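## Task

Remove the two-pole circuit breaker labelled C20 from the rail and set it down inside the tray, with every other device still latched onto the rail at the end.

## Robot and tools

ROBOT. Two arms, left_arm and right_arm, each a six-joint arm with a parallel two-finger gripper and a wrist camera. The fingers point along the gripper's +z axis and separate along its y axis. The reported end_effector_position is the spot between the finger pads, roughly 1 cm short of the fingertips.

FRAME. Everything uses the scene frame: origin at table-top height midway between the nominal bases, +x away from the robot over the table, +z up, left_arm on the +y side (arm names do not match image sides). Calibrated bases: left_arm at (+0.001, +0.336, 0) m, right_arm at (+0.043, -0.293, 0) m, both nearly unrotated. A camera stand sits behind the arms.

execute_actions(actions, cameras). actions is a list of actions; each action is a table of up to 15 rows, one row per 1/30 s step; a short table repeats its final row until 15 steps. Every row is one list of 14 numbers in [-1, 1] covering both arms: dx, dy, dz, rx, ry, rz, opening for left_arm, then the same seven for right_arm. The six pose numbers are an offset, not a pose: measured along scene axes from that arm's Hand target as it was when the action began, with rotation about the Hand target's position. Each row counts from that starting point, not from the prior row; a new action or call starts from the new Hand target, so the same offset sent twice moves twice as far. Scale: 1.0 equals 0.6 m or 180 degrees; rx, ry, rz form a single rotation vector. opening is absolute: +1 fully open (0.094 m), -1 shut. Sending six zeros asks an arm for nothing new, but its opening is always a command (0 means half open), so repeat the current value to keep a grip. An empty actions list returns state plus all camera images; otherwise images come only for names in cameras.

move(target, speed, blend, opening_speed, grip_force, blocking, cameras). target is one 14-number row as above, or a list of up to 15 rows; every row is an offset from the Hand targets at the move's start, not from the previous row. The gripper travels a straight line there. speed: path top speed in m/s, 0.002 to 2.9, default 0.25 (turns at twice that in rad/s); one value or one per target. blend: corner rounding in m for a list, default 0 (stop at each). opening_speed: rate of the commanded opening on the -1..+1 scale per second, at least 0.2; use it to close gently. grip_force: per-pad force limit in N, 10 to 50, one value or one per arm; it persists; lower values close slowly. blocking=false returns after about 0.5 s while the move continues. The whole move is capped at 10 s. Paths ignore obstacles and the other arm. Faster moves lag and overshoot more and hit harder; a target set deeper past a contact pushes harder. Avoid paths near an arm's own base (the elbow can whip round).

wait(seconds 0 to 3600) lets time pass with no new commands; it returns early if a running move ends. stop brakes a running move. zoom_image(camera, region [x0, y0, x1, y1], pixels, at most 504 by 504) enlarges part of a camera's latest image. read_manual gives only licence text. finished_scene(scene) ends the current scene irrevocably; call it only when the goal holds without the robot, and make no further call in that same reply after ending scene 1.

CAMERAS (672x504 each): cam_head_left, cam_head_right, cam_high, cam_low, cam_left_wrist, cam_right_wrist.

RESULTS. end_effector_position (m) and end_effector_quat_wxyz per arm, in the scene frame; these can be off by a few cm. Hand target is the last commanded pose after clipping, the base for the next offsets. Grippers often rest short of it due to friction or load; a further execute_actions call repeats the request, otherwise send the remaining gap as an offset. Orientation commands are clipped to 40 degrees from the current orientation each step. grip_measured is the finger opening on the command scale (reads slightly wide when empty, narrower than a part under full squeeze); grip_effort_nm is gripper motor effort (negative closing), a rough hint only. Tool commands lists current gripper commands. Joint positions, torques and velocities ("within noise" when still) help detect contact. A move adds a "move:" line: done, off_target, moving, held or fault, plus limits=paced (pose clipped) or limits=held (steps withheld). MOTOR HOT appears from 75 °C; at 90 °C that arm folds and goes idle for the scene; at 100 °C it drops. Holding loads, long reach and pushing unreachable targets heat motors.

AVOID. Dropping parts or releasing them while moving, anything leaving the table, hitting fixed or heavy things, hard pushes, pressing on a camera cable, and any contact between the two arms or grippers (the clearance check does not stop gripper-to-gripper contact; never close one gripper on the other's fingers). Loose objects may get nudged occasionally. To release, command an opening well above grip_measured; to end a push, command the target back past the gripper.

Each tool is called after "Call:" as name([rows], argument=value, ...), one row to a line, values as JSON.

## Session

Call:
execute_actions(actions=[], cameras=["cam_head_left"])

Call:
zoom_image(camera="cam_head_left", region=[235, 175, 385, 275])

Scene clock: 0.00 s.
left_arm: end_effector_position=(+0.3954, +0.3697, +0.1244) grip_measured=+1.000 grip_effort_nm=n/a end_effector_quat_wxyz=(+0.637, -0.127, +0.756, +0.086) | right_arm: end_effector_position=(+0.4448, -0.2784, +0.1264) grip_measured=+1.000 grip_effort_nm=n/a end_effector_quat_wxyz=(+0.635, -0.017, +0.772, -0.036)
Joint positions: left_arm=[-0.073 1.58 0.331 1.06 -0.382 -0.104 0.094] | right_arm=[0.056 1.548 0.338 1.016 0.119 -0.055 0.094]
Joint velocities: within noise
Joint torques (N m): no reading
Heat: left arm: 34 °C; right arm: 31 °C.
Hand target: left_arm +0.3971, +0.3697, +0.1299; +0.642, -0.129, +0.751, +0.084 | right_arm +0.4478, -0.2783, +0.1383; +0.648, -0.015, +0.760, -0.035
Tool commands: left_gripper/opening=+1.0 right_gripper/opening=+1.0
Images, in order (width x height): cam_head_left 672x504.

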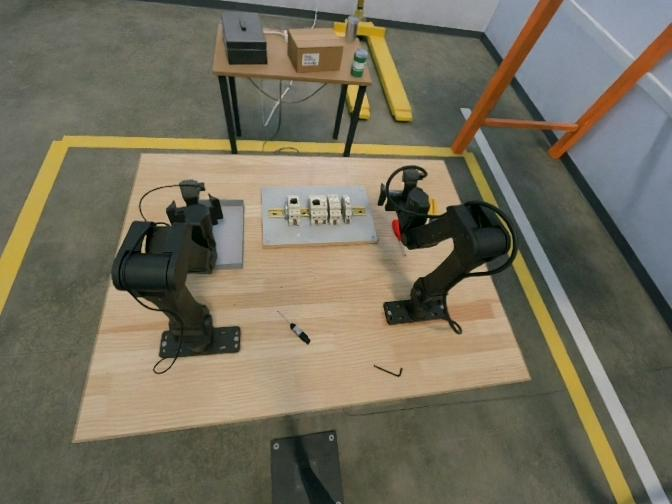

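Scaled by 3.360 from the camera's image (finer frame: 960x720).

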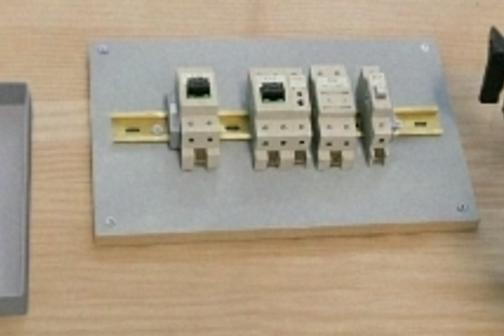

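Call:
move([
  [-0.245,0.084,0.117,0,0,0,1,-0.08,0.25,0.12,-0.3436,0.3547,0.4165,0.4],
  [-0.245,0.084,0.117,0,0,0,1,-0.071,0.564,0.03,-0.3436,0.3547,0.4165,0.4],
], speed=[0.45,0.25], blend=[0.04,0], cameras=["cam_right_wrist"])

Scene clock: 31.00 s.
left_arm: end_effector_position=(+0.2515, +0.4202, +0.1849) grip_measured=+1.000 grip_effort_nm=0.01 end_effector_quat_wxyz=(+0.632, -0.133, +0.759, +0.082) | right_arm: end_effector_position=(+0.4013, +0.0571, +0.1598) grip_measured=+0.402 grip_effort_nm=-0.11 end_effector_quat_wxyz=(-0.111, +0.733, -0.671, +0.009)
Joint positions: left_arm=[0.37 0.308 0.201 -0.083 0.051 -0.035 0.094] | right_arm=[0.744 2.429 2.653 -1.572 0.007 -0.885 0.066]
Joint torques (N m): left_arm=[0.75 0.54 9.54 1.17 0.14 0.03] | right_arm=[-0.28 -11.03 7.53 0.66 -0.04 0.04]
Heat: left arm: 40 °C; right arm: 32 °C.
Hand target: left_arm +0.2501, +0.4201, +0.2001; +0.642, -0.129, +0.751, +0.084 | right_arm +0.4052, +0.0601, +0.1560; +0.000, +0.734, -0.680, +0.000
Off the commanded pose: left_arm 0.015 m, 2 deg | right_arm 0.006 m, 13 deg.
joint sent to its limit (right arm) — joint 4 (wrist pitch), lower limit. The joint targets are off in orientation, not in position.
move: off_target (left_arm, right_arm)

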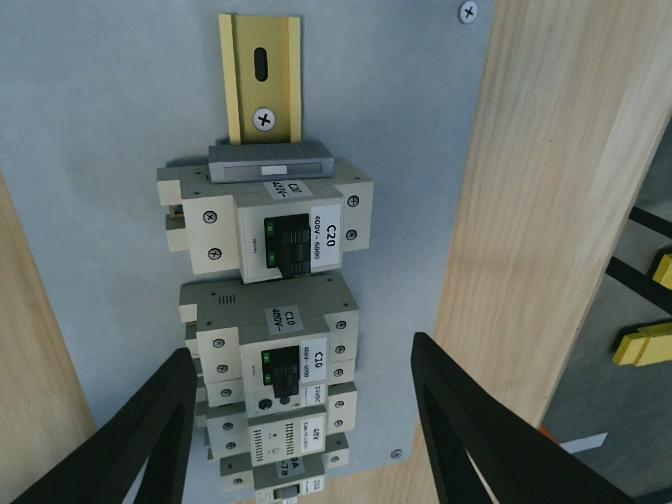

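Call:
move(target=[0,0,0,0,0,0,1,0.008,0.01,-0.126,0,0.028,0,0.38], speed=0.13, cameras=["cam_right_wrist"])

Call:
zoom_image(camera="cam_right_wrist", region=[120, 130, 456, 430])

Scene clock: 65.07 s.
left_arm: end_effector_position=(+0.2515, +0.4202, +0.1849) grip_measured=+1.000 grip_effort_nm=0.01 end_effector_quat_wxyz=(+0.632, -0.133, +0.759, +0.082) | right_arm: end_effector_position=(+0.4067, +0.0625, +0.0891) grip_measured=+0.382 grip_effort_nm=-0.10 end_effector_quat_wxyz=(-0.049, +0.731, -0.680, -0.020)
Joint positions: left_arm=[0.37 0.308 0.201 -0.083 0.051 -0.035 0.094] | right_arm=[0.724 2.604 2.705 -1.577 -0.047 -0.885 0.065]
Joint torques (N m): left_arm=[0.69 0.53 9.42 1.19 0.12 0.04] | right_arm=[-0.35 -11.49 7.43 0.46 -0.18 -0.07]
Heat: left arm: 41 °C; right arm: 36 °C.
Hand target: left_arm +0.2501, +0.4201, +0.2001; +0.642, -0.129, +0.751, +0.084 | right_arm +0.4100, +0.0661, +0.0804; +0.030, +0.733, -0.679, -0.032
Off the commanded pose: left_arm 0.015 m, 2 deg | right_arm 0.010 m, 9 deg.
joint sent to its limit (right arm) — joint 4 (wrist pitch), lower limit. The joint targets are off in orientation, not in position.
move: off_target (right_arm)

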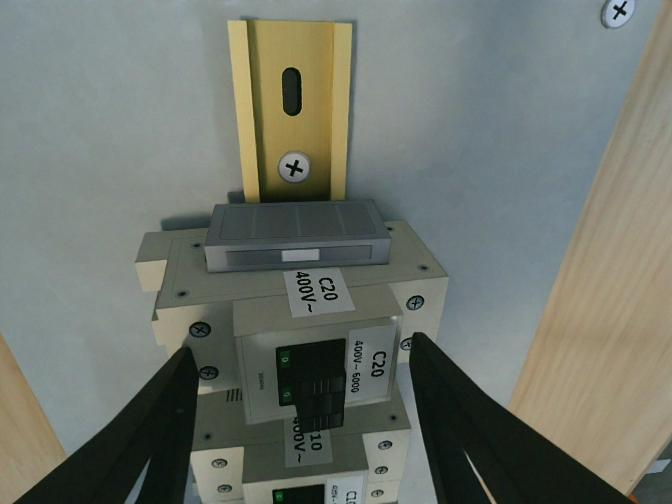

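Scaled by 1.500 from the camera's image (finer frame: 960x720).

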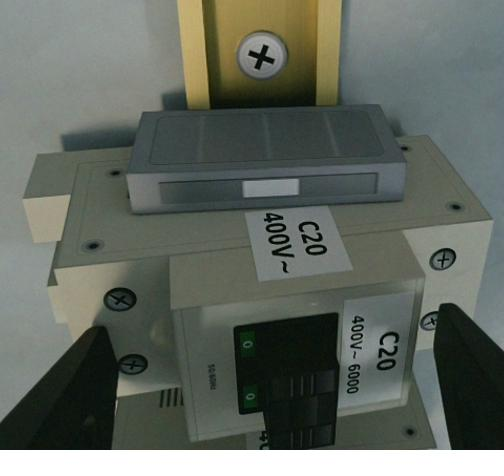

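Call:
move(target=[0,0,0,0,0,0,1,0.004,0,0,0,0,0,-0.5], opening_speed=1.2)

Scene clock: 73.70 s.
left_arm: end_effector_position=(+0.2515, +0.4202, +0.1849) grip_measured=+1.000 grip_effort_nm=0.01 end_effector_quat_wxyz=(+0.632, -0.133, +0.759, +0.082) | right_arm: end_effector_position=(+0.4107, +0.0628, +0.0890) grip_measured=-0.054 grip_effort_nm=-1.03 end_effector_quat_wxyz=(-0.054, +0.729, -0.682, -0.020)
Joint positions: left_arm=[0.37 0.308 0.201 -0.083 0.051 -0.035 0.094] | right_arm=[0.719 2.611 2.718 -1.572 -0.048 -0.886 0.044]
Joint torques (N m): left_arm=[0.81 0.39 9.47 1.2 0.12 0.05] | right_arm=[-0.23 -11.54 7.45 0.43 -0.16 -0.08]
Heat: left arm: 41 °C; right arm: 36 °C.
Hand target: left_arm +0.2501, +0.4201, +0.2001; +0.642, -0.129, +0.751, +0.084 | right_arm +0.4124, +0.0662, +0.0805; +0.030, +0.733, -0.679, -0.032
Off the commanded pose: left_arm 0.015 m, 2 deg | right_arm 0.009 m, 10 deg.
joint sent to its limit (right arm) — joint 4 (wrist pitch), lower limit. The joint targets are off in orientation, not in position.
move: off_target (right_arm)

Call:
move([
  [0,0,0,0,0,0,1,0.01,0,0.06,0.06,0.033,0,-0.5],
  [0,0,0,0,0,0,1,0.01,0,0.0267,0.06,0.033,0,-0.5],
  [0,0,0,0,0,0,1,0.06,0.002,0.0267,0.06,0.033,0,-0.5],
], speed=[0.12,0.1,0.08], cameras=["cam_right_wrist"])

Call:
zoom_image(camera="cam_right_wrist", region=[120, 130, 456, 430])

Scene clock: 185.50 s.
left_arm: end_effector_position=(+0.2515, +0.4202, +0.1848) grip_measured=+1.000 grip_effort_nm=0.01 end_effector_quat_wxyz=(+0.632, -0.133, +0.759, +0.082) | right_arm: end_effector_position=(+0.4391, +0.0575, +0.0925) grip_measured=-0.054 grip_effort_nm=-1.03 end_effector_quat_wxyz=(-0.096, +0.715, -0.684, -0.110)
Joint positions: left_arm=[0.37 0.308 0.201 -0.083 0.051 -0.035 0.094] | right_arm=[0.607 2.67 2.821 -1.564 -0.25 -0.958 0.044]
Joint torques (N m): left_arm=[0.73 0.47 9.47 1.24 0.13 0.05] | right_arm=[-0.36 -12.94 8.35 0.84 -0.42 -0.08]
Heat: left arm: 43 °C; right arm: 36 °C.
Hand target: left_arm +0.2501, +0.4201, +0.2001; +0.642, -0.129, +0.751, +0.084 | right_arm +0.4484, +0.0674, +0.0964; -0.004, +0.730, -0.670, -0.134
Off the commanded pose: left_arm 0.015 m, 2 deg | right_arm 0.014 m, 11 deg.
elbow stopped short (right arm): the move would have taken joint 3 (elbow) straighter than the controller allows.
move: off_target (right_arm)

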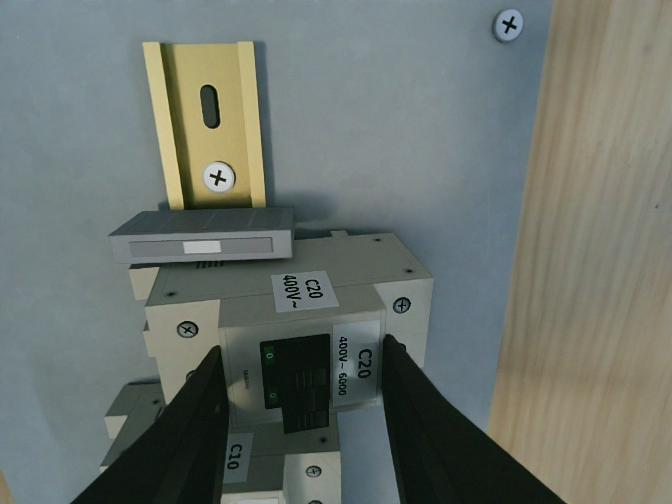

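Scaled by 1.500 from the camera's image (finer frame: 960x720).

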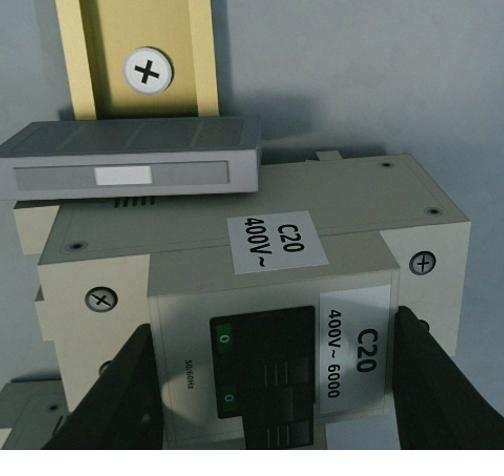

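Call:
move([
  [0,0,0,0,0,0,1,-0.02,0,0.12,0,0,0,-0.5],
  [0,0,0,0,0,0,1,-0.047,0.021,0.173,0.1868,-0.0445,-0.0481,-0.5],
  [0,0,0,0,0,0,1,-0.147,0.188,0.173,0.1868,-0.0445,-0.0481,-0.5],
  [0,0,0,0,0,0,1,-0.139,0.338,0.123,0.1868,-0.0445,-0.0481,-0.5],
], speed=[0.12,0.2,0.22,0.22], blend=[0.01,0.03,0.03,0], cameras=["cam_head_left","cam_right_wrist"])

Scene clock: 226.90 s.
left_arm: end_effector_position=(+0.2515, +0.4202, +0.1847) grip_measured=+1.000 grip_effort_nm=0.01 end_effector_quat_wxyz=(+0.631, -0.133, +0.760, +0.082) | right_arm: end_effector_position=(+0.3582, +0.2539, +0.1538) grip_measured=-0.057 grip_effort_nm=-1.03 end_effector_quat_wxyz=(-0.257, +0.647, -0.670, -0.260)
Joint positions: left_arm=[0.37 0.308 0.201 -0.084 0.051 -0.035 0.094] | right_arm=[0.901 2.654 2.821 -1.092 -0.41 -0.465 0.044]
Joint torques (N m): left_arm=[0.65 0.51 9.48 1.24 0.15 0.04] | right_arm=[0.16 -13.93 8.9 1.92 -0.38 0.03]
Heat: left arm: 44 °C; right arm: 43 °C.
Hand target: left_arm +0.2501, +0.4201, +0.2001; +0.642, -0.129, +0.751, +0.084 | right_arm +0.3650, +0.2702, +0.1704; -0.271, +0.653, -0.653, -0.270
Off the commanded pose: left_arm 0.016 m, 2 deg | right_arm 0.024 m, 3 deg.
elbow stopped short (right arm): the move would have taken joint 3 (elbow) straighter than the controller allows.
move: off_target (right_arm)

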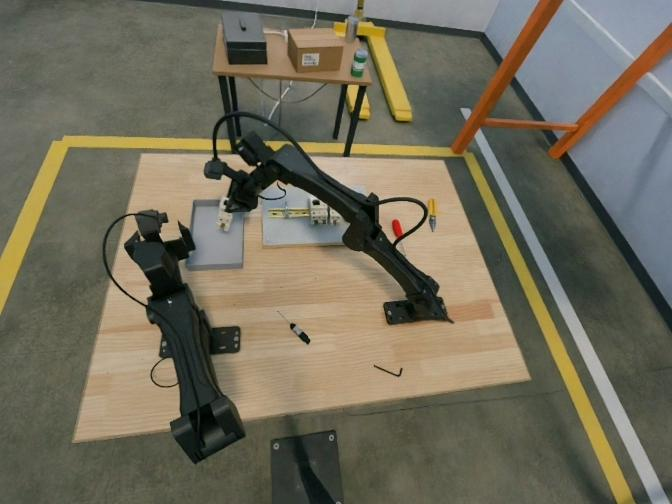

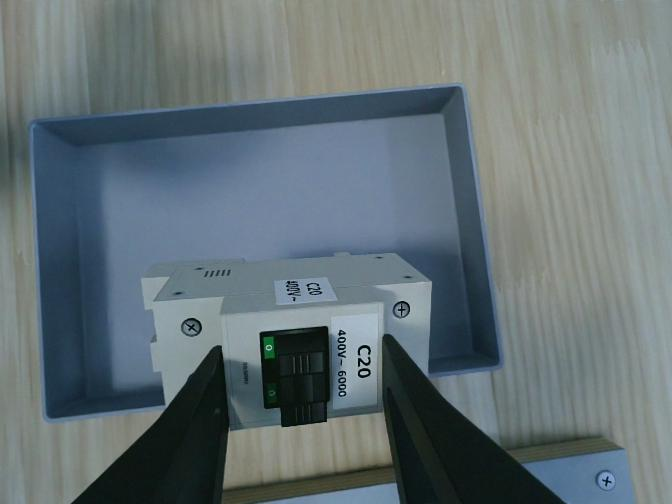

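Call:
move([
  [0,0,0,0,0,0,1,0,0.046,-0.1,0.075,0,0,-0.5],
  [0,0,0,0,0,0,1,0,0.046,-0.209,0.075,0,0,-0.5],
  [0,0,0,0,0,0,1,0,0.046,-0.25,0.075,0,0,-0.5],
], speed=[0.18,0.09,0.06], blend=[0.02,0.01,0], cameras=["cam_right_wrist"])

Scene clock: 288.47 s.
left_arm: end_effector_position=(+0.2515, +0.4202, +0.1847) grip_measured=+1.000 grip_effort_nm=0.01 end_effector_quat_wxyz=(+0.631, -0.133, +0.760, +0.082) | right_arm: end_effector_position=(+0.3722, +0.3128, +0.0648) grip_measured=-0.057 grip_effort_nm=-1.03 end_effector_quat_wxyz=(-0.403, +0.618, -0.568, -0.366)
Joint positions: left_arm=[0.37 0.308 0.201 -0.084 0.051 -0.035 0.094] | right_arm=[0.899 2.615 2.058 0.05 -0.572 -0.383 0.044]
Joint torques (N m): left_arm=[0.72 0.51 9.46 1.19 0.12 0.01] | right_arm=[0.44 -14.68 2.88 0.78 0.32 0.11]
Heat: left arm: 45 °C; right arm: 45 °C.
Hand target: left_arm +0.2501, +0.4201, +0.2001; +0.642, -0.129, +0.751, +0.084 | right_arm +0.3650, +0.2978, +0.0205; -0.346, +0.617, -0.617, -0.345
Off the commanded pose: left_arm 0.015 m, 2 deg | right_arm 0.047 m, 9 deg.
move: off_target (right_arm)

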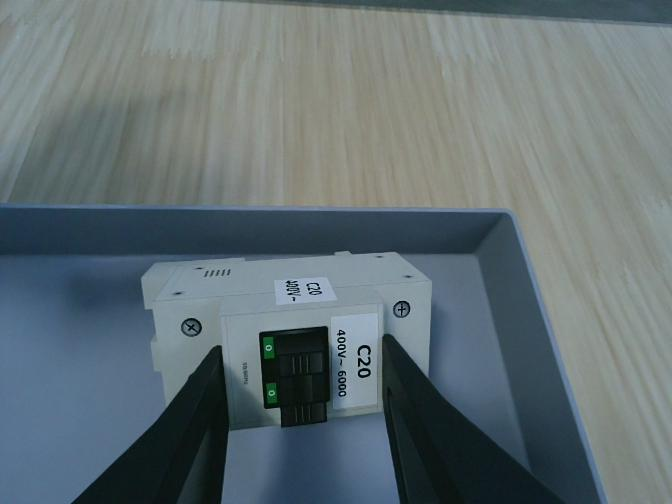

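Call:
move([
  [0,0,0,0,0,0,1,0,0,0.01,0.09,0,0,-0.5],
  [0,0,0,0,0,0,1,0,0,0.01,0.09,0,0,0.2],
  [0,0,0,0,0,0,1,0,0,0.25,0.03,0,0,0.2],
  [0,0,0,0,0,0,1,0,-0.3,0.31,0,0,0,0.2],
], speed=[0.1,0.06,0.14,0.25], opening_speed=0.4, blend=[0,0,0.03,0], cameras=["cam_head_left","cam_right_wrist"])

Call:
zoom_image(camera="cam_head_left", region=[180, 170, 390, 280])

Scene clock: 328.80 s.
left_arm: end_effector_position=(+0.2515, +0.4202, +0.1847) grip_measured=+1.000 grip_effort_nm=0.01 end_effector_quat_wxyz=(+0.631, -0.133, +0.760, +0.082) | right_arm: end_effector_position=(+0.3711, +0.1236, +0.1741) grip_measured=+0.198 grip_effort_nm=0.09 end_effector_quat_wxyz=(-0.319, +0.613, -0.638, -0.341)
Joint positions: left_arm=[0.37 0.308 0.201 -0.084 0.051 -0.035 0.094] | right_arm=[0.648 1.99 1.624 -0.472 -0.707 -0.571 0.056]
Joint torques (N m): left_arm=[0.81 0.47 9.37 1.23 0.16 0.02] | right_arm=[-0.55 -16.99 4.67 1.4 -0.53 -0.13]
Heat: left arm: 45 °C; right arm: 44 °C.
Hand target: left_arm +0.2501, +0.4201, +0.2001; +0.642, -0.129, +0.751, +0.084 | right_arm +0.3650, +0.1177, +0.2064; -0.346, +0.617, -0.617, -0.345
Off the commanded pose: left_arm 0.016 m, 2 deg | right_arm 0.033 m, 4 deg.
move: off_target (right_arm); target 2's new opening was sent with right_arm's hand 0.043 m and 5 deg from that target

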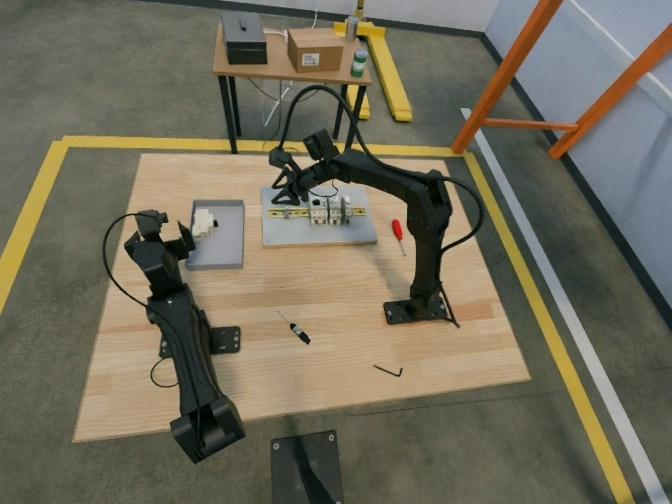

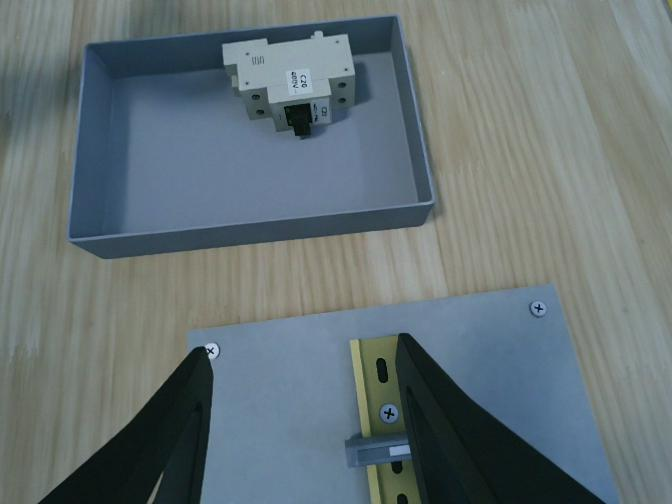

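Scaled by 2.400 from the camera's image (finer frame: 960x720).

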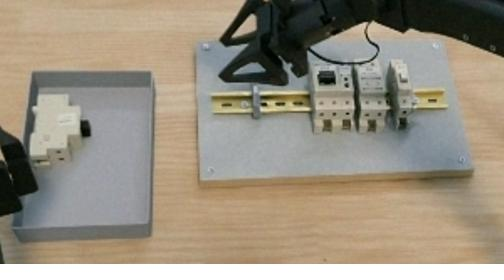

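Call:
finished_scene(scene=3)

The scene is finished: the task was done.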